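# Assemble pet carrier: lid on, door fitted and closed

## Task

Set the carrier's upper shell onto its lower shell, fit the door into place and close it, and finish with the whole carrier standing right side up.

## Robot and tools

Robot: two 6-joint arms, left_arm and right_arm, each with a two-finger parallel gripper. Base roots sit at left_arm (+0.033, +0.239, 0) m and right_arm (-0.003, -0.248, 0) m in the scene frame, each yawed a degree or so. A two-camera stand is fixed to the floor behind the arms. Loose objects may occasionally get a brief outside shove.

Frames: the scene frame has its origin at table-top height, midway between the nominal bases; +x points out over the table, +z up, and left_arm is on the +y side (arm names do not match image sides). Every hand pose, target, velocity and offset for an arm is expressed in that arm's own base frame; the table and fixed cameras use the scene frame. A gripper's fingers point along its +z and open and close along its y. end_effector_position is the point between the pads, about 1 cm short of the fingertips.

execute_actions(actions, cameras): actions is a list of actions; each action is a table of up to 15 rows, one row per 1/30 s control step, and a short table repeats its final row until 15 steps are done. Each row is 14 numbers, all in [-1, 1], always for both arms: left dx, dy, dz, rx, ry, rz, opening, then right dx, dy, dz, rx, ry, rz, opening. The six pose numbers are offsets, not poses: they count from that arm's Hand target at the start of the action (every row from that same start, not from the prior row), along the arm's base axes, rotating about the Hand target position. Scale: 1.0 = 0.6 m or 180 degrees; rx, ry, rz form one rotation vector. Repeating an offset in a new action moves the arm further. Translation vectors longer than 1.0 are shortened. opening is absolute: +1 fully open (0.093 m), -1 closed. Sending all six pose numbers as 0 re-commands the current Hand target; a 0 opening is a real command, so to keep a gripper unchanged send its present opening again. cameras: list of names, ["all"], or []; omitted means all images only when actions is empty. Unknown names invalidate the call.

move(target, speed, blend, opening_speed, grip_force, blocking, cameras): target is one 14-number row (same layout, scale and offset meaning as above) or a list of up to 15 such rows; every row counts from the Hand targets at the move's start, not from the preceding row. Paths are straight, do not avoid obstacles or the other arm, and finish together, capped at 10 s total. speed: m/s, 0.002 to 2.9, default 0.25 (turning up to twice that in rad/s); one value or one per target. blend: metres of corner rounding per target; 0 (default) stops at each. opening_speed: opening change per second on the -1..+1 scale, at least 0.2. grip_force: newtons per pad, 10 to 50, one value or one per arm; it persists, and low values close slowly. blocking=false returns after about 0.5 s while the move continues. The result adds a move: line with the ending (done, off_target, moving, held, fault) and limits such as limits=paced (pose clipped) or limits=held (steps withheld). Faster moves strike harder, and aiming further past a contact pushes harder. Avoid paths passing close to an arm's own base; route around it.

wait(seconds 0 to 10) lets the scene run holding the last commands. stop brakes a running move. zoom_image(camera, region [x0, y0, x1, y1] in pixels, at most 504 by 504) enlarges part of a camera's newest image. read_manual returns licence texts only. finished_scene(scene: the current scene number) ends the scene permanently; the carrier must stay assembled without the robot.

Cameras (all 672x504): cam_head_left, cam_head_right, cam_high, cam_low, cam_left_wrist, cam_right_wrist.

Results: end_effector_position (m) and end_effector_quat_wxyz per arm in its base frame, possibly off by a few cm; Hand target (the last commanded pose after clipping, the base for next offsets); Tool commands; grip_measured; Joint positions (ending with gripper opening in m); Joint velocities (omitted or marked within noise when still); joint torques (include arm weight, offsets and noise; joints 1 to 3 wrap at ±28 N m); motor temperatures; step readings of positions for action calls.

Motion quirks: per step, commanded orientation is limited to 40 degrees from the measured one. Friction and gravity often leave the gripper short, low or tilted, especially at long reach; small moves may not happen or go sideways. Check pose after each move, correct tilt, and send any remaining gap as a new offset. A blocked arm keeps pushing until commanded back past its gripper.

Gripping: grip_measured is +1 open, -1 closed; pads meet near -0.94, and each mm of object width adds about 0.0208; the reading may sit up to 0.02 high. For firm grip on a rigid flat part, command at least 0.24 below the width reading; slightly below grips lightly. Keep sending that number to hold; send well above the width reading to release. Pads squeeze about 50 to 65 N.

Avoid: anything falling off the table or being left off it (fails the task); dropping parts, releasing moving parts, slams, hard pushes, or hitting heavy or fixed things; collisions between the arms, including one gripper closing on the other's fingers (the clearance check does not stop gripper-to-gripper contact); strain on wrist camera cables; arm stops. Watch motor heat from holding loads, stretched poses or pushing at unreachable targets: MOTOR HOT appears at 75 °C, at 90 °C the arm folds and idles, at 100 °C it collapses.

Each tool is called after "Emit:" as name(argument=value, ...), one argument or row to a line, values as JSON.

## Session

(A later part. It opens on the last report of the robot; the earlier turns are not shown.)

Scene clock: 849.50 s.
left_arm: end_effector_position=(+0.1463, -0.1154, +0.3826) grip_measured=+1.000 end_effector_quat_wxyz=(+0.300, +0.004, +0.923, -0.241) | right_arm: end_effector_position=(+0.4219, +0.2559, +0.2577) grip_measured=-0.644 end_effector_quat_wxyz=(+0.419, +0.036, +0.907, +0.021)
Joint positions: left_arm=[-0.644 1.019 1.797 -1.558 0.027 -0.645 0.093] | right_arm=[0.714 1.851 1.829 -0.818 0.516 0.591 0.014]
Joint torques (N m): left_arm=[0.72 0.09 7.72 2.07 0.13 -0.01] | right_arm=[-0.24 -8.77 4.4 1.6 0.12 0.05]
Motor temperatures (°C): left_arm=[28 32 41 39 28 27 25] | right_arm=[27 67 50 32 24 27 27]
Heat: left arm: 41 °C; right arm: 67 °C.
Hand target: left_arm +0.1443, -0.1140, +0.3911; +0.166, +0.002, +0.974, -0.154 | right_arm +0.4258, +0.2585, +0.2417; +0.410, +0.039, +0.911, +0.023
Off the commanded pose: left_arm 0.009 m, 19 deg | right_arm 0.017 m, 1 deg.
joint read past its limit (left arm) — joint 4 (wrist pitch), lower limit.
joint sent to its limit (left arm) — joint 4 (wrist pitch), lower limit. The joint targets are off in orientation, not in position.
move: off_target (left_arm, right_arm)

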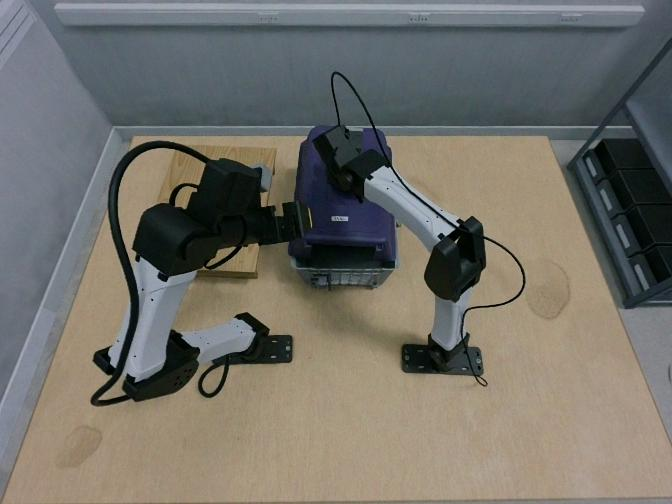

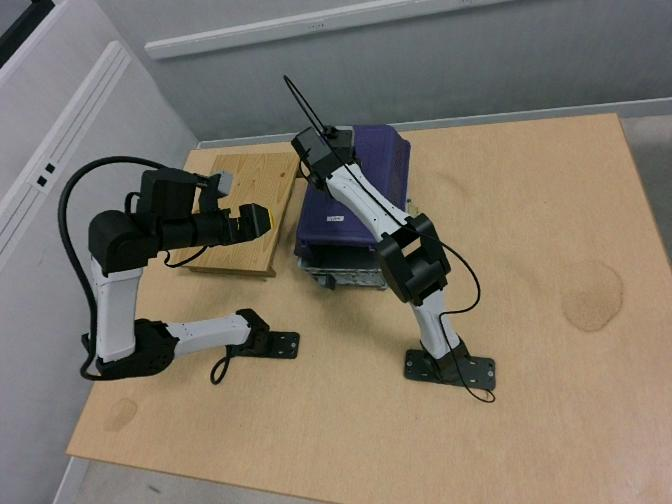

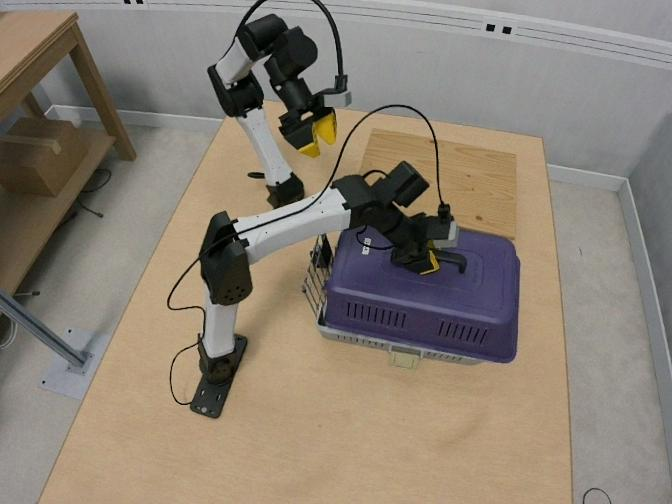

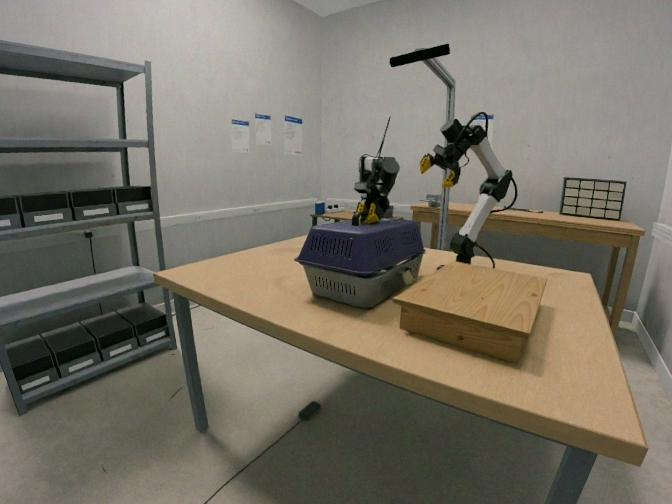

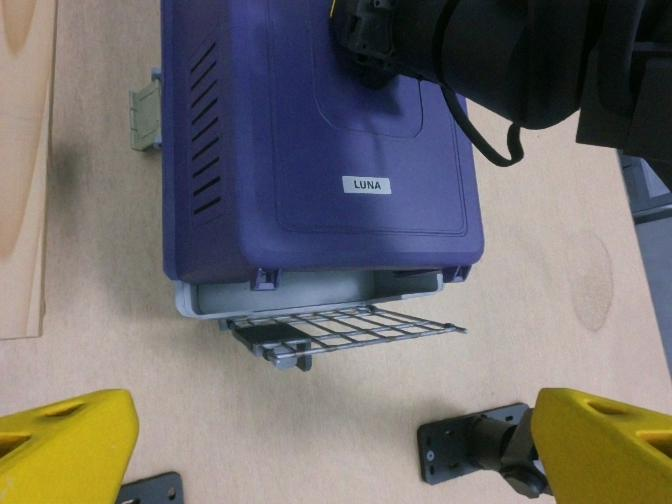

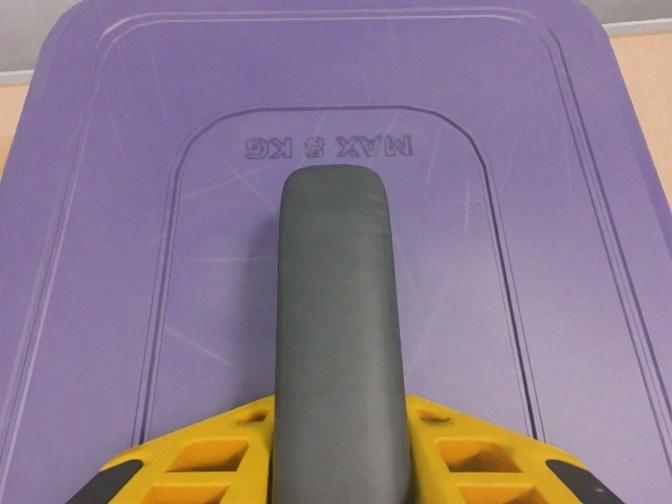

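Emit:
move(
  target=[0,0,0,0,0,0,1,0,0,0.02,0,0,0,1],
  opening_speed=1,
)

Emit:
move(
  target=[
    [0,0,0,0,0,0,1,-0.12,0,0.12,0,0,0,1],
    [0,0,0,0,0,0,1,-0.34,-0.6,0.12,0,-0.1,0,1],
  ],
  speed=0.25,
  blend=[0.03,0],
  cameras=["all"],
)

Emit:
zoom_image(
  camera="cam_high",
  region=[220, 180, 400, 340],
)

Emit:
zoom_image(
  camera="cam_low",
  region=[260, 170, 460, 320],
)

Emit:
zoom_image(
  camera="cam_head_left",
  region=[270, 200, 420, 300],
)

Scene clock: 872.17 s.
left_arm: end_effector_position=(+0.1463, -0.1154, +0.3826) grip_measured=+1.000 end_effector_quat_wxyz=(+0.300, +0.004, +0.923, -0.241) | right_arm: end_effector_position=(+0.4227, +0.2581, +0.2584) grip_measured=+1.000 end_effector_quat_wxyz=(+0.417, +0.036, +0.908, +0.024)
Joint positions: left_arm=[-0.644 1.019 1.797 -1.558 0.027 -0.645 0.093] | right_arm=[0.714 1.86 1.847 -0.829 0.508 0.597 0.093]
Joint torques (N m): left_arm=[0.7 0.08 7.72 2.07 0.13 -0.01] | right_arm=[-0.28 -8.79 7.94 1.23 0.17 -0.03]
Motor temperatures (°C): left_arm=[28 32 41 40 28 27 25] | right_arm=[27 61 49 33 24 27 27]
Heat: left arm: 41 °C; right arm: 61 °C.
Hand target: left_arm +0.1443, -0.1140, +0.3911; +0.166, +0.002, +0.974, -0.154 | right_arm +0.4258, +0.2585, +0.2537; +0.410, +0.039, +0.911, +0.023
Off the commanded pose: left_arm 0.009 m, 19 deg | right_arm 0.006 m, 1 deg.
joint read past its limit (left arm) — joint 4 (wrist pitch), lower limit.
joint sent to its limit (left arm) — joint 4 (wrist pitch), lower limit. The joint targets are off in orientation, not in position.
move: off_target (left_arm)

Scene clock: 875.30 s.
left_arm: end_effector_position=(+0.1463, -0.1154, +0.3826) grip_measured=+1.000 end_effector_quat_wxyz=(+0.300, +0.004, +0.923, -0.241) | right_arm: end_effector_position=(+0.2222, -0.1022, +0.3198) grip_measured=+1.000 end_effector_quat_wxyz=(+0.544, +0.041, +0.838, +0.030)
Joint positions: left_arm=[-0.644 1.019 1.797 -1.558 0.027 -0.645 0.093] | right_arm=[-0.985 0.852 1.121 -0.953 -0.87 -0.453 0.093]
Joint torques (N m): left_arm=[0.7 0.09 7.72 2.07 0.14 -0.01] | right_arm=[-0.28 -0.34 7.77 1.33 -0.38 -0.21]
Motor temperatures (°C): left_arm=[28 32 41 40 28 27 25] | right_arm=[27 60 49 33 24 27 27]
Heat: left arm: 41 °C; right arm: 60 °C.
Hand target: left_arm +0.1443, -0.1140, +0.3911; +0.166, +0.002, +0.974, -0.154 | right_arm +0.2217, -0.1015, +0.3257; +0.547, +0.035, +0.836, +0.029
Off the commanded pose: left_arm 0.009 m, 19 deg | right_arm 0.006 m, 1 deg.
joint read past its limit (left arm) — joint 4 (wrist pitch), lower limit.
joint sent to its limit (left arm) — joint 4 (wrist pitch), lower limit. The joint targets are off in orientation, not in position.
move: off_target (left_arm)

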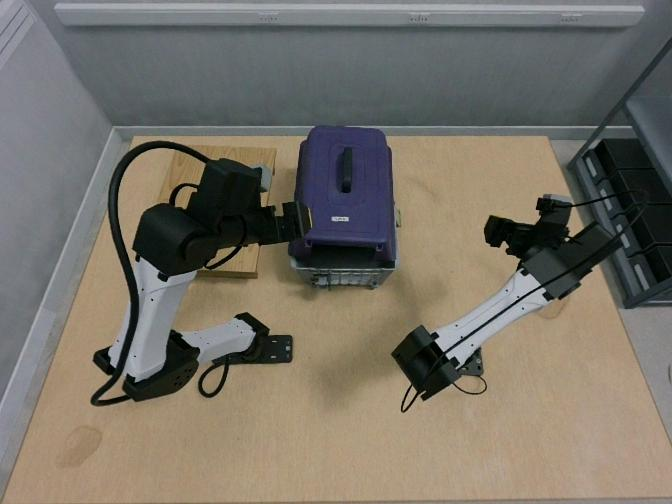

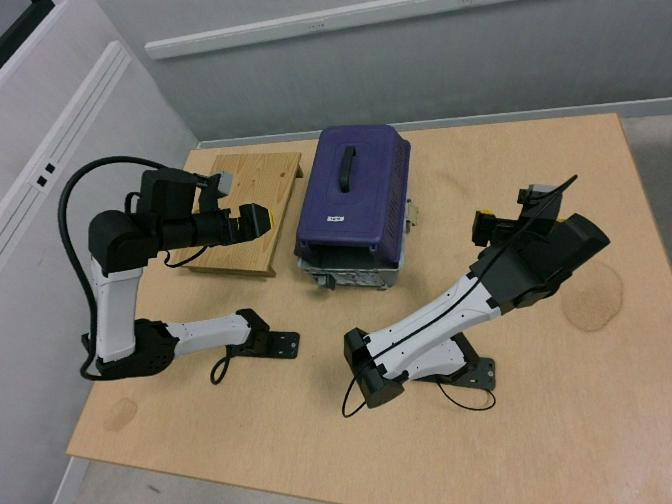

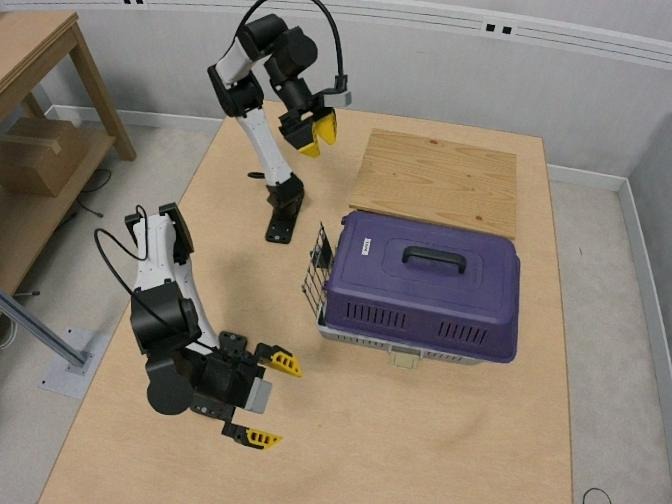

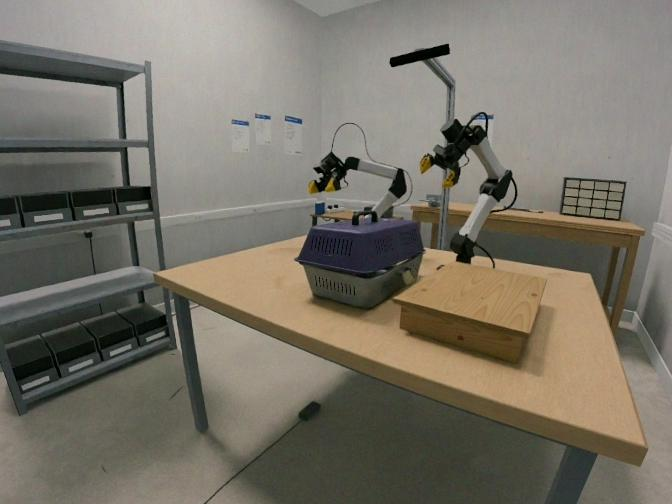

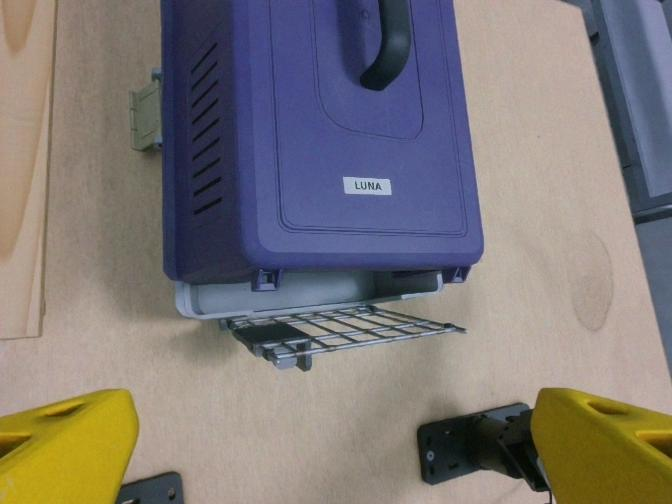

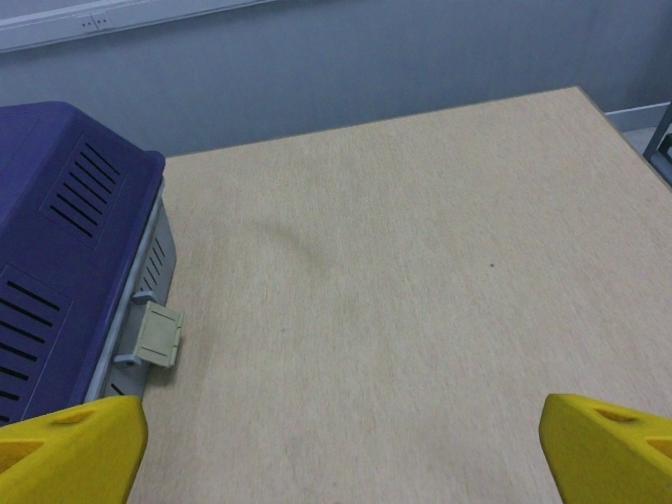

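Scaled by 2.800 from the camera's 672x504 image, which has a finer 960x720 frame.

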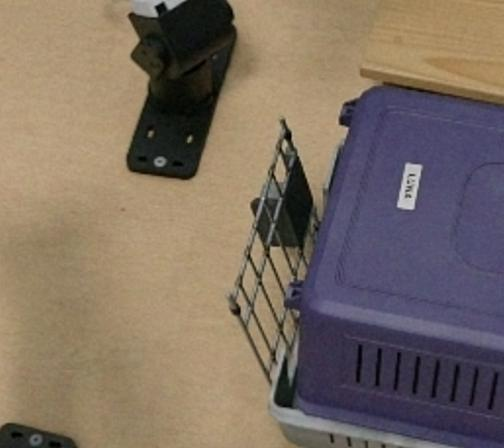

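Scaled by 2.520 from the camera's 672x504 image, which has a finer 960x720 frame.

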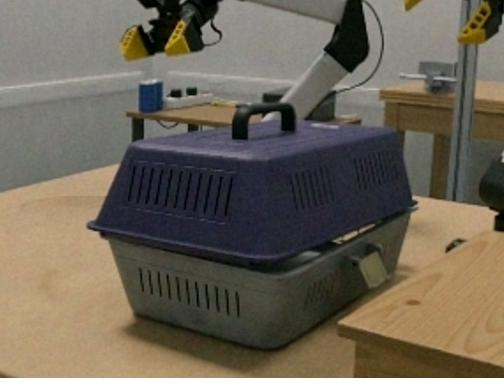

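Scaled by 3.360 from the camera's 672x504 image, which has a finer 960x720 frame.

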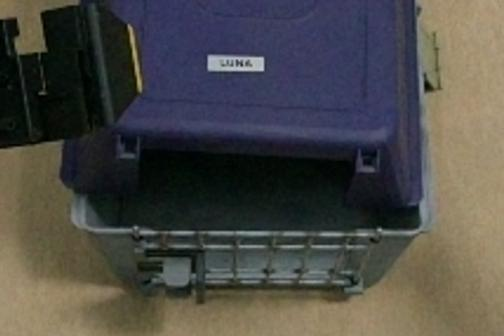

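Emit:
move(
  target=[-0.112,-0.195,-0.2,0.350,-0.139,-0.768,-1,0,0,0,0,0,0,1],
  speed=0.2,
  cameras=["all"],
)

Scene clock: 925.80 s.
left_arm: end_effector_position=(+0.0774, -0.2307, +0.2728) grip_measured=-0.981 end_effector_quat_wxyz=(+0.173, +0.939, +0.238, +0.177) | right_arm: end_effector_position=(+0.2222, -0.1020, +0.3197) grip_measured=+1.000 end_effector_quat_wxyz=(+0.543, +0.041, +0.838, +0.031)
Joint positions: left_arm=[-1.531 1.301 1.573 -1.558 -0.417 1.174 0] | right_arm=[-0.985 0.852 1.121 -0.954 -0.871 -0.454 0.093]
Joint torques (N m): left_arm=[-1.25 -2.58 6.12 1.04 -0.39 0.23] | right_arm=[-0.29 -0.31 7.79 1.31 -0.39 -0.22]
Motor temperatures (°C): left_arm=[28 32 40 39 28 27 25] | right_arm=[27 46 53 33 24 27 26]
Heat: left arm: 40 °C; right arm: 53 °C.
Hand target: left_arm +0.0771, -0.2311, +0.2711; +0.056, +0.943, +0.253, +0.209 | right_arm +0.2217, -0.1015, +0.3257; +0.547, +0.035, +0.836, +0.029
Off the commanded pose: left_arm 0.002 m, 14 deg | right_arm 0.006 m, 1 deg.
joint read past its limit (left arm) — joint 4 (wrist pitch), lower limit.
joint sent to its limit (left arm) — joint 4 (wrist pitch), lower limit. The joint targets are off in orientation, not in position.
move: off_target (left_arm)

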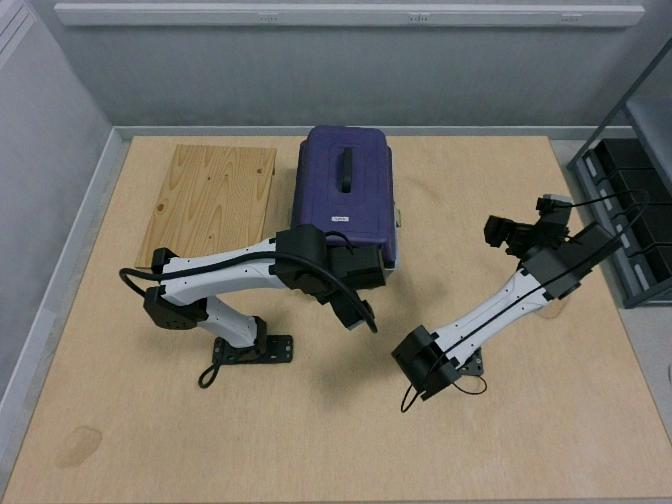

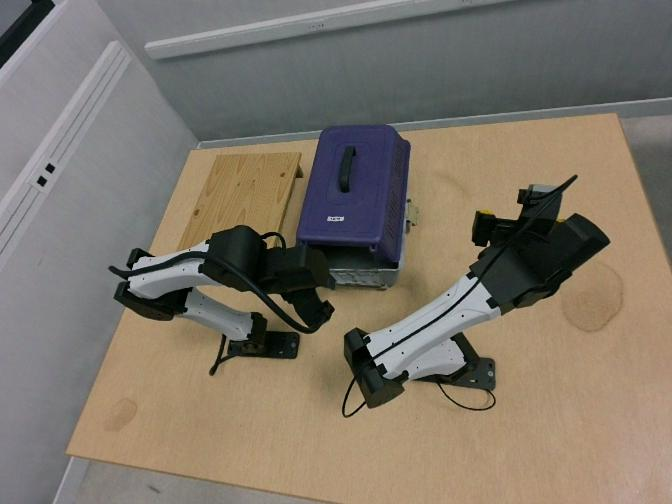

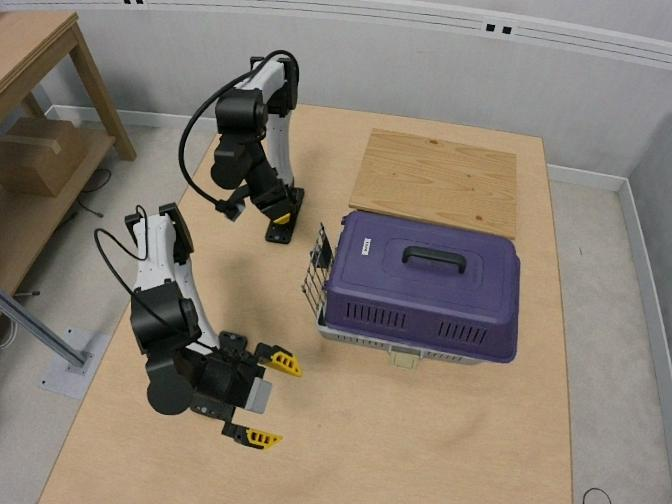

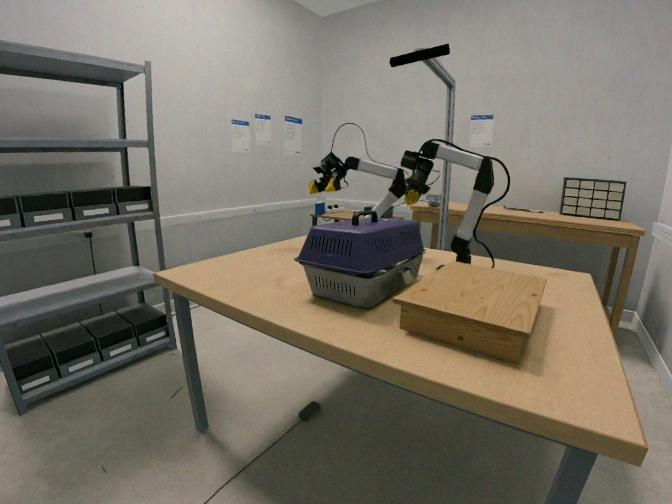

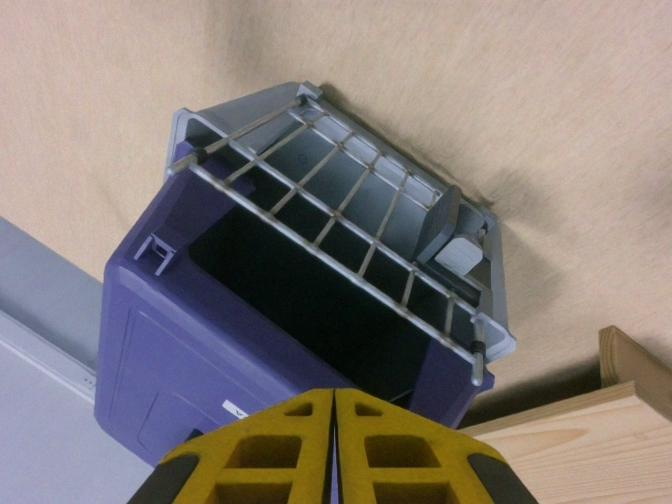

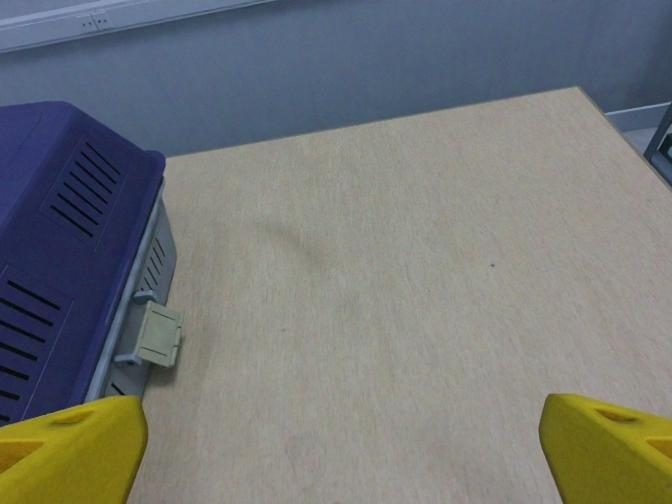

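Emit:
move(
  target=[
    [0,0,-0.19,0,0,0,-1,0,0,0,0,0,0,1],
    [0.05,0,-0.19,0,0,0,-1,0,0,0,0,0,0,1],
  ],
  speed=[0.15,0.05],
  cameras=["cam_left_wrist","cam_high","cam_head_right"],
)

Emit:
zoom_image(
  camera="cam_high",
  region=[220, 180, 400, 340],
)

Scene clock: 938.47 s.
left_arm: end_effector_position=(+0.1039, -0.2313, +0.1583) grip_measured=-0.981 end_effector_quat_wxyz=(+0.054, +0.944, +0.254, +0.205) | right_arm: end_effector_position=(+0.2222, -0.1020, +0.3197) grip_measured=+1.000 end_effector_quat_wxyz=(+0.543, +0.041, +0.838, +0.031)
Joint positions: left_arm=[-1.424 1.409 1.213 -1.311 -0.423 1.205 0] | right_arm=[-0.985 0.852 1.121 -0.954 -0.871 -0.454 0.093]
Joint torques (N m): left_arm=[0.57 -4.68 6.38 0.7 -0.32 0.2] | right_arm=[-0.31 -0.34 7.79 1.31 -0.39 -0.22]
Heat: left arm: 40 °C; right arm: 54 °C.
Hand target: left_arm +0.1071, -0.2309, +0.1571; +0.056, +0.943, +0.253, +0.209 | right_arm +0.2217, -0.1015, +0.3257; +0.547, +0.035, +0.836, +0.029
Off the commanded pose: left_arm 0.003 m, 1 deg | right_arm 0.006 m, 1 deg.
move: done
Images, in order (width x height): cam_head_right 672x504, cam_high 672x504, cam_left_wrist 672x504.

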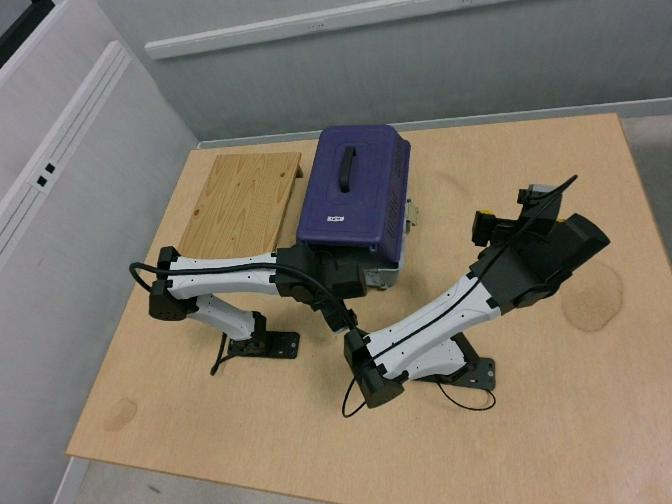

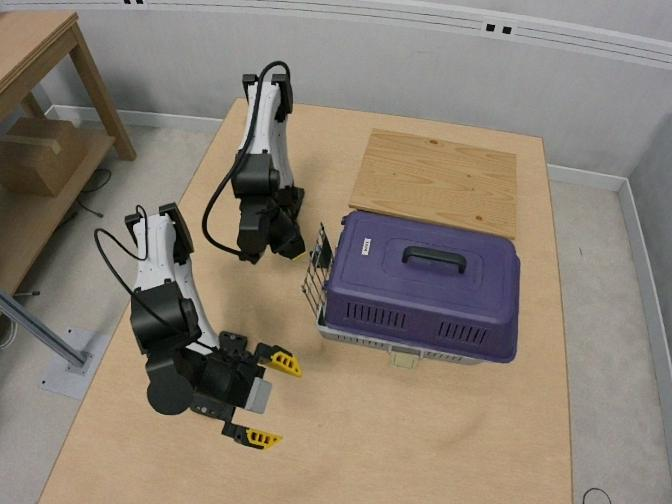

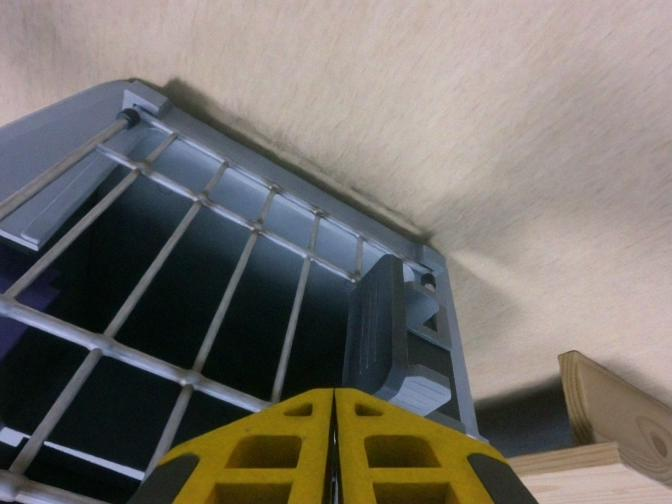

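Scaled by 2.800 from the camera's 672x504 image, which has a finer 960x720 frame.

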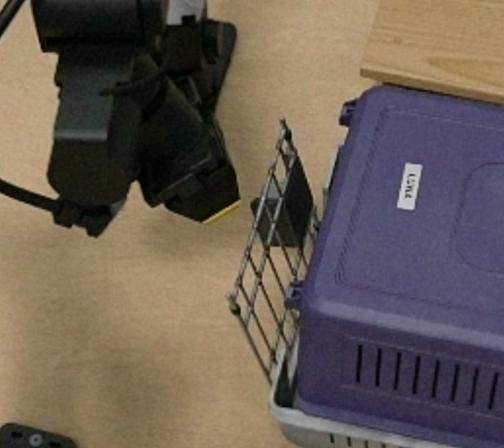

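Emit:
move(
  target=[
    [0,-0.05,0,0,0,0,-1,0,0,0,0,0,0,1],
    [0.045,-0.05,0,0,0,0,-1,0,0,0,0,0,0,1],
  ],
  speed=[0.1,0.05],
  cameras=["cam_left_wrist","cam_high"],
)

Emit:
zoom_image(
  camera="cam_high",
  region=[220, 180, 400, 340],
)

Scene clock: 953.07 s.
left_arm: end_effector_position=(+0.1292, -0.2505, +0.1498) grip_measured=-0.981 end_effector_quat_wxyz=(+0.038, +0.944, +0.251, +0.209) | right_arm: end_effector_position=(+0.2222, -0.1020, +0.3197) grip_measured=+1.000 end_effector_quat_wxyz=(+0.543, +0.041, +0.838, +0.031)
Joint positions: left_arm=[-1.342 1.517 1.276 -1.262 -0.423 1.294 0] | right_arm=[-0.985 0.852 1.121 -0.954 -0.871 -0.454 0.093]
Joint torques (N m): left_arm=[0.58 -4.57 10.89 0.72 -0.24 0.18] | right_arm=[-0.31 -0.32 7.79 1.31 -0.39 -0.22]
Heat: left arm: 40 °C; right arm: 54 °C.
Hand target: left_arm +0.1341, -0.2610, +0.1571; +0.056, +0.943, +0.253, +0.209 | right_arm +0.2217, -0.1015, +0.3257; +0.547, +0.035, +0.836, +0.029
Off the commanded pose: left_arm 0.014 m, 2 deg | right_arm 0.006 m, 1 deg.
move: off_target (left_arm)
Images, in order (width x height): cam_high 672x504, cam_left_wrist 672x504.

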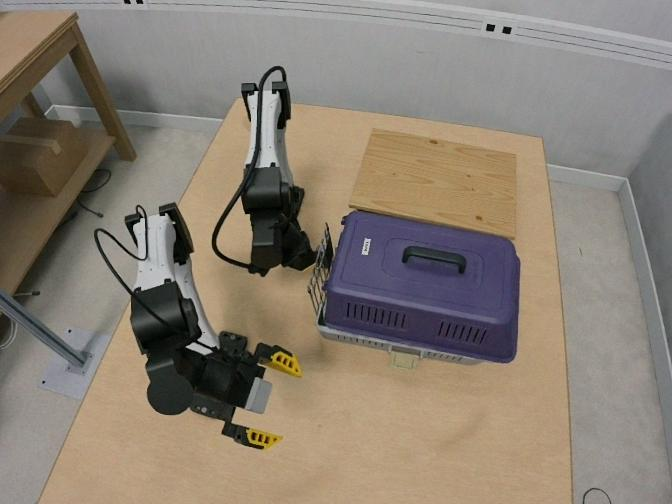

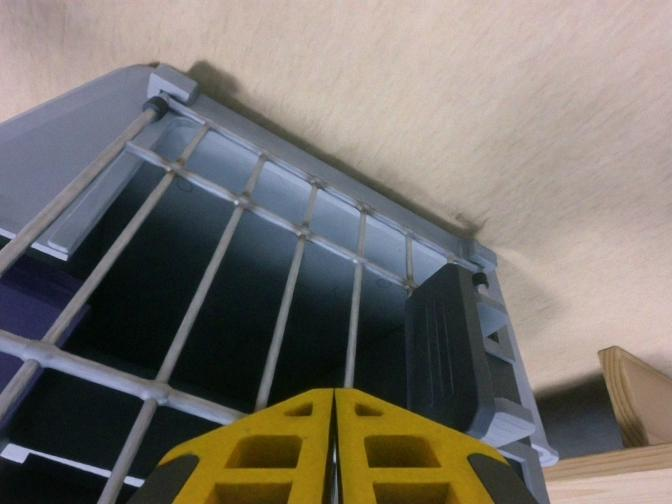

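Scaled by 2.800 from the camera's 672x504 image, which has a finer 960x720 frame.

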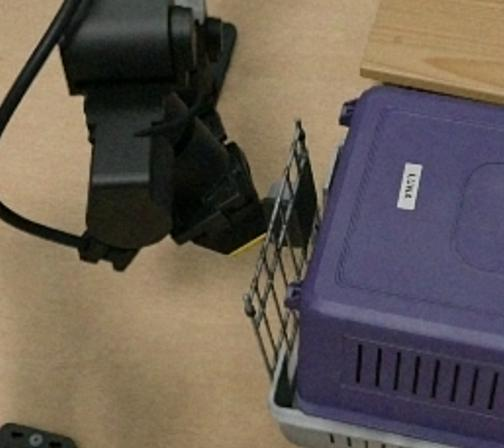

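Emit:
move(
  target=[0.03,0.01,0.008,0,0,0,-1,0,0,0,0,0,0,1],
  speed=0.04,
  cameras=["cam_left_wrist","cam_high","cam_head_left"],
)

Emit:
zoom_image(
  camera="cam_high",
  region=[220, 180, 400, 340],
)

Emit:
zoom_image(
  camera="cam_head_left",
  region=[270, 200, 420, 300],
)

Scene clock: 964.17 s.
left_arm: end_effector_position=(+0.1481, -0.2455, +0.1519) grip_measured=-0.981 end_effector_quat_wxyz=(+0.033, +0.944, +0.250, +0.212) | right_arm: end_effector_position=(+0.2222, -0.1020, +0.3197) grip_measured=+1.000 end_effector_quat_wxyz=(+0.543, +0.041, +0.838, +0.031)
Joint positions: left_arm=[-1.271 1.517 1.282 -1.247 -0.423 1.372 0] | right_arm=[-0.985 0.852 1.121 -0.954 -0.871 -0.454 0.093]
Joint torques (N m): left_arm=[0.59 -5.68 10.93 0.74 -0.13 0.21] | right_arm=[-0.29 -0.34 7.77 1.31 -0.39 -0.22]
Heat: left arm: 42 °C; right arm: 54 °C.
Hand target: left_arm +0.1522, -0.2550, +0.1619; +0.056, +0.943, +0.253, +0.209 | right_arm +0.2217, -0.1015, +0.3257; +0.547, +0.035, +0.836, +0.029
Off the commanded pose: left_arm 0.014 m, 3 deg | right_arm 0.006 m, 1 deg.
move: off_target (left_arm)
Images, in order (width x height): cam_head_left 672x504, cam_high 672x504, cam_left_wrist 672x504.

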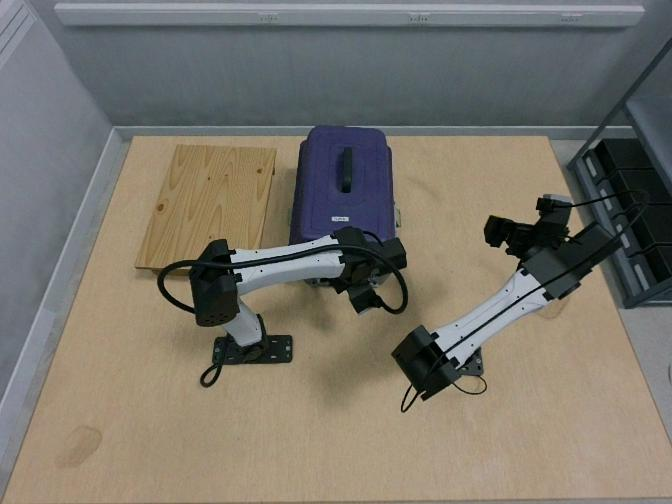

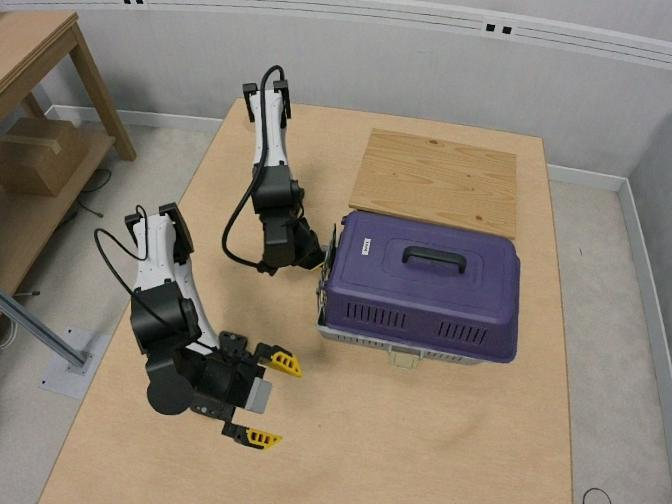

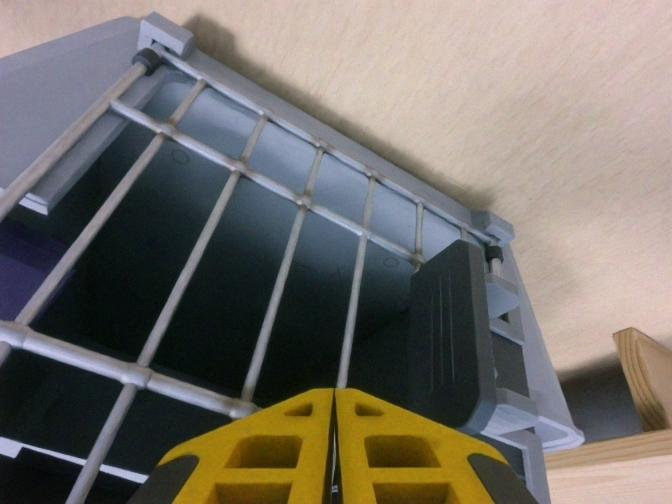

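Scaled by 2.800 from the camera's 672x504 image, which has a finer 960x720 frame.

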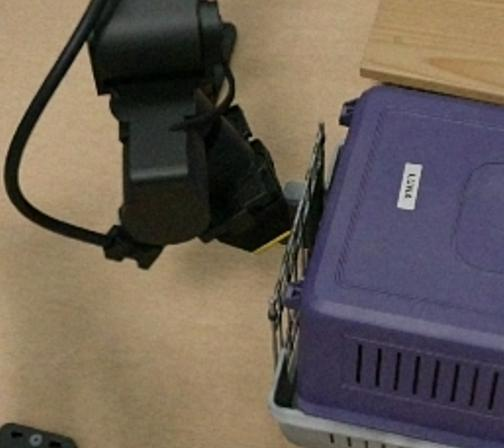

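Scaled by 3.360 from the camera's 672x504 image, which has a finer 960x720 frame.

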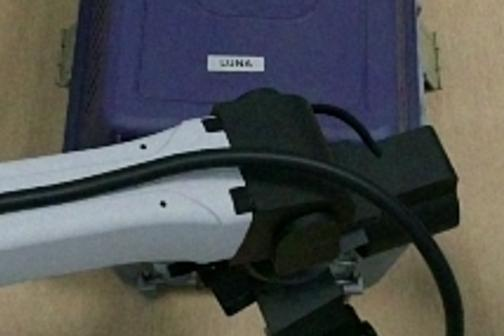

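Emit:
move(
  target=[-0.02,0.01,0,0,0,0,-1,0,0,0,0,0,0,1],
  speed=0.02,
  cameras=["cam_left_wrist","cam_high"],
)

Emit:
zoom_image(
  camera="cam_high",
  region=[220, 180, 400, 340],
)

Scene clock: 977.97 s.
left_arm: end_effector_position=(+0.1432, -0.2481, +0.1539) grip_measured=-0.981 end_effector_quat_wxyz=(+0.041, +0.944, +0.250, +0.211) | right_arm: end_effector_position=(+0.2222, -0.1020, +0.3197) grip_measured=+1.000 end_effector_quat_wxyz=(+0.543, +0.041, +0.838, +0.031)
Joint positions: left_arm=[-1.291 1.509 1.282 -1.247 -0.423 1.354 0] | right_arm=[-0.985 0.852 1.121 -0.954 -0.871 -0.454 0.093]
Joint torques (N m): left_arm=[-1.13 -7.51 8.2 0.54 -0.18 -0.03] | right_arm=[-0.29 -0.32 7.77 1.32 -0.39 -0.22]
Motor temperatures (°C): left_arm=[28 33 43 36 28 27 25] | right_arm=[27 41 55 32 24 27 25]
Heat: left arm: 43 °C; right arm: 55 °C.
Hand target: left_arm +0.1402, -0.2490, +0.1619; +0.056, +0.943, +0.253, +0.209 | right_arm +0.2217, -0.1015, +0.3257; +0.547, +0.035, +0.836, +0.029
Off the commanded pose: left_arm 0.009 m, 2 deg | right_arm 0.006 m, 1 deg.
move: done
Images, in order (width x height): cam_high 672x504, cam_left_wrist 672x504.

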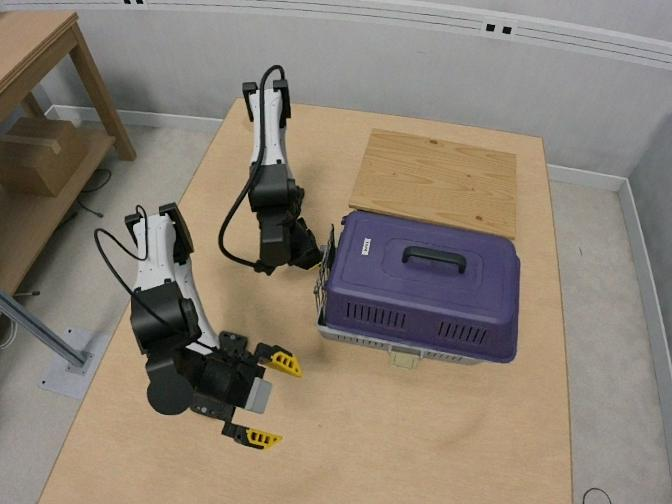

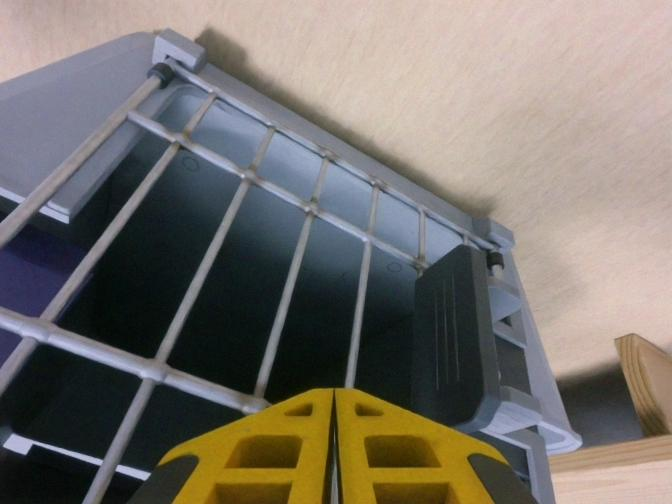

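Scaled by 2.800 from the camera's 672x504 image, which has a finer 960x720 frame.

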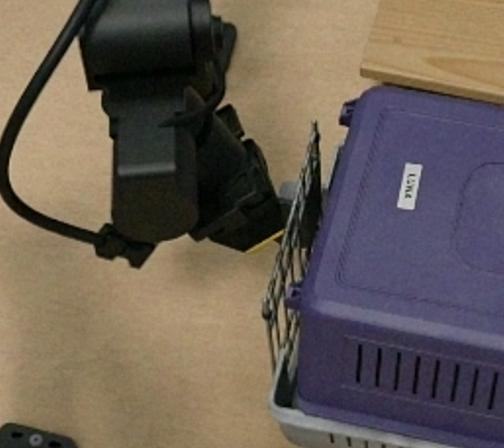

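Emit:
move(
  target=[
    [0,0,0,0,0,0,-1,0.3,0.17,0.06,-0.024,0.115,0.005,1],
    [0,0,0,0,0,0,-1,0.34,0.598,0.05,-0.024,0.115,0.005,1],
    [0,0,0,0,0,0,-1,0.34,0.598,-0.119,-0.024,0.115,0.005,1],
  ],
  blend=[0.03,0.01,0],
  speed=[0.25,0.2,0.1],
  cameras=["all"],
)

Emit:
zoom_image(
  camera="cam_high",
  region=[220, 180, 400, 340],
)

Scene clock: 1014.17 s.
left_arm: end_effector_position=(+0.1432, -0.2481, +0.1539) grip_measured=-0.981 end_effector_quat_wxyz=(+0.041, +0.944, +0.250, +0.211) | right_arm: end_effector_position=(+0.4242, +0.2106, +0.3575) grip_measured=+1.000 end_effector_quat_wxyz=(+0.406, -0.012, +0.914, +0.018)
Joint positions: left_arm=[-1.291 1.509 1.282 -1.247 -0.423 1.353 0] | right_arm=[0.597 1.967 2.449 -1.293 0.391 0.413 0.093]
Joint torques (N m): left_arm=[-1.13 -7.53 8.2 0.54 -0.18 -0.02] | right_arm=[-0.32 -11.17 5.01 1.37 0.2 -0.13]
Motor temperatures (°C): left_arm=[28 34 43 35 28 27 25] | right_arm=[27 40 55 32 24 27 25]
Heat: left arm: 43 °C; right arm: 55 °C.
Hand target: left_arm +0.1402, -0.2490, +0.1619; +0.056, +0.943, +0.253, +0.209 | right_arm +0.4226, +0.2055, +0.3607; +0.407, -0.010, +0.913, +0.017 (not the last commanded pose)
Off the commanded pose: left_arm 0.009 m, 2 deg | right_arm 0.113 m, 4 deg.
move: held (right_arm; a check stopped the path); path passed 1 of 3 targets; limits=held
pose unreachable (right arm): on one or more control steps of this call, first in action 0 (counted from 0), this arm could not follow its commanded pose, so it was not sent that pose on those steps. It may still have moved: this result reports where it is.
cause: moving toward the commanded pose would bring a part of the arm too close to another arm (this arm's forearm (the part past joint 3) and the left arm's wrist (the part past joint 4), 21 mm apart when this arm was first held).

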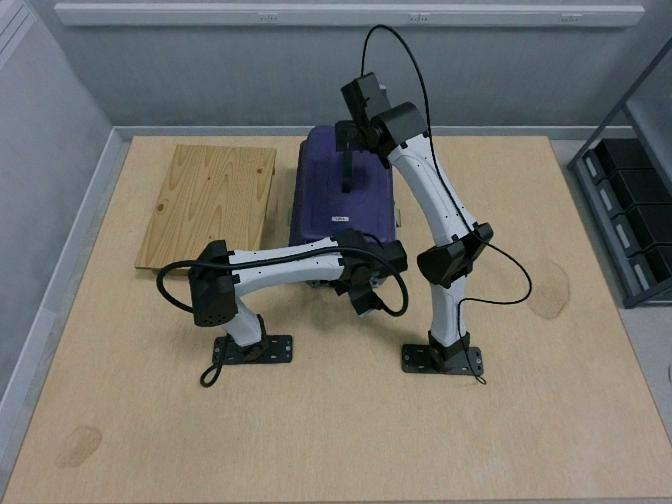

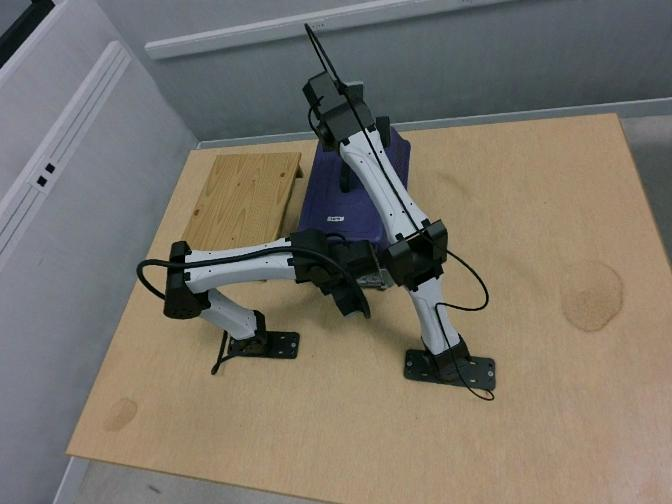

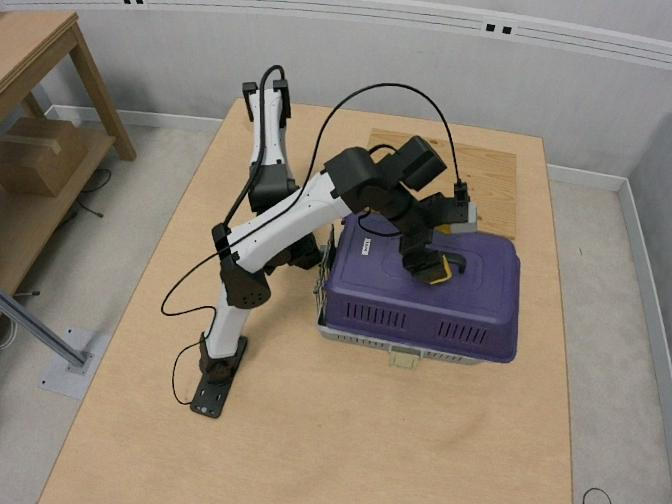

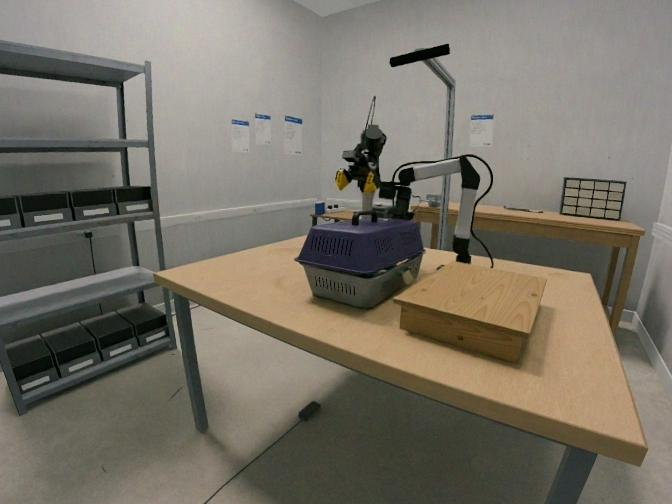

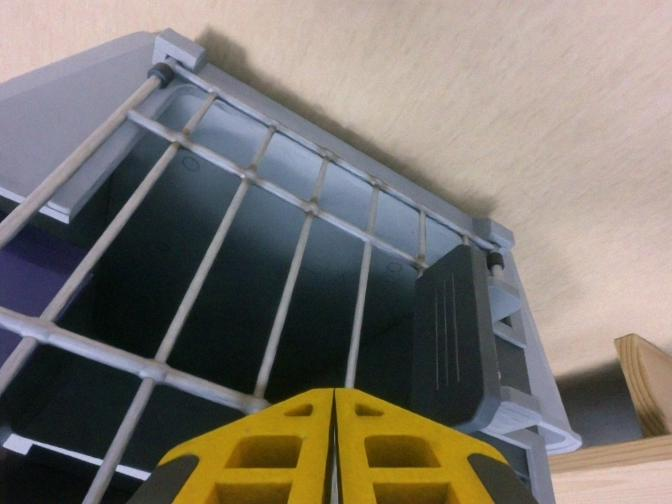

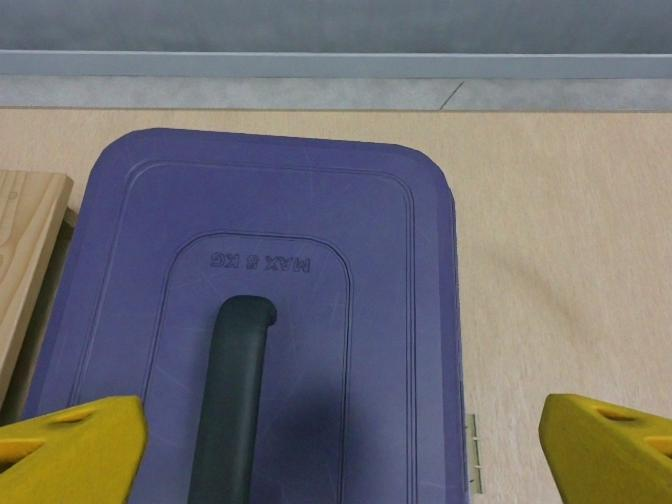

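Scaled by 2.800 from the camera's 672x504 image, which has a finer 960x720 frame.

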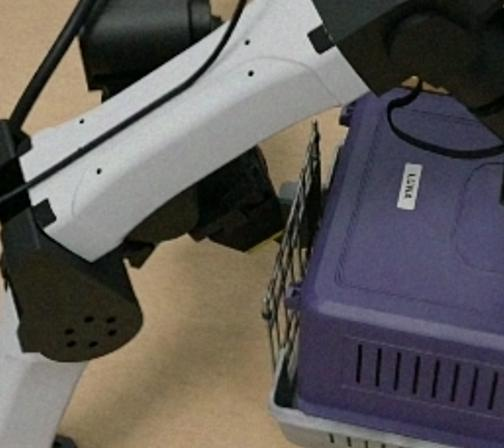

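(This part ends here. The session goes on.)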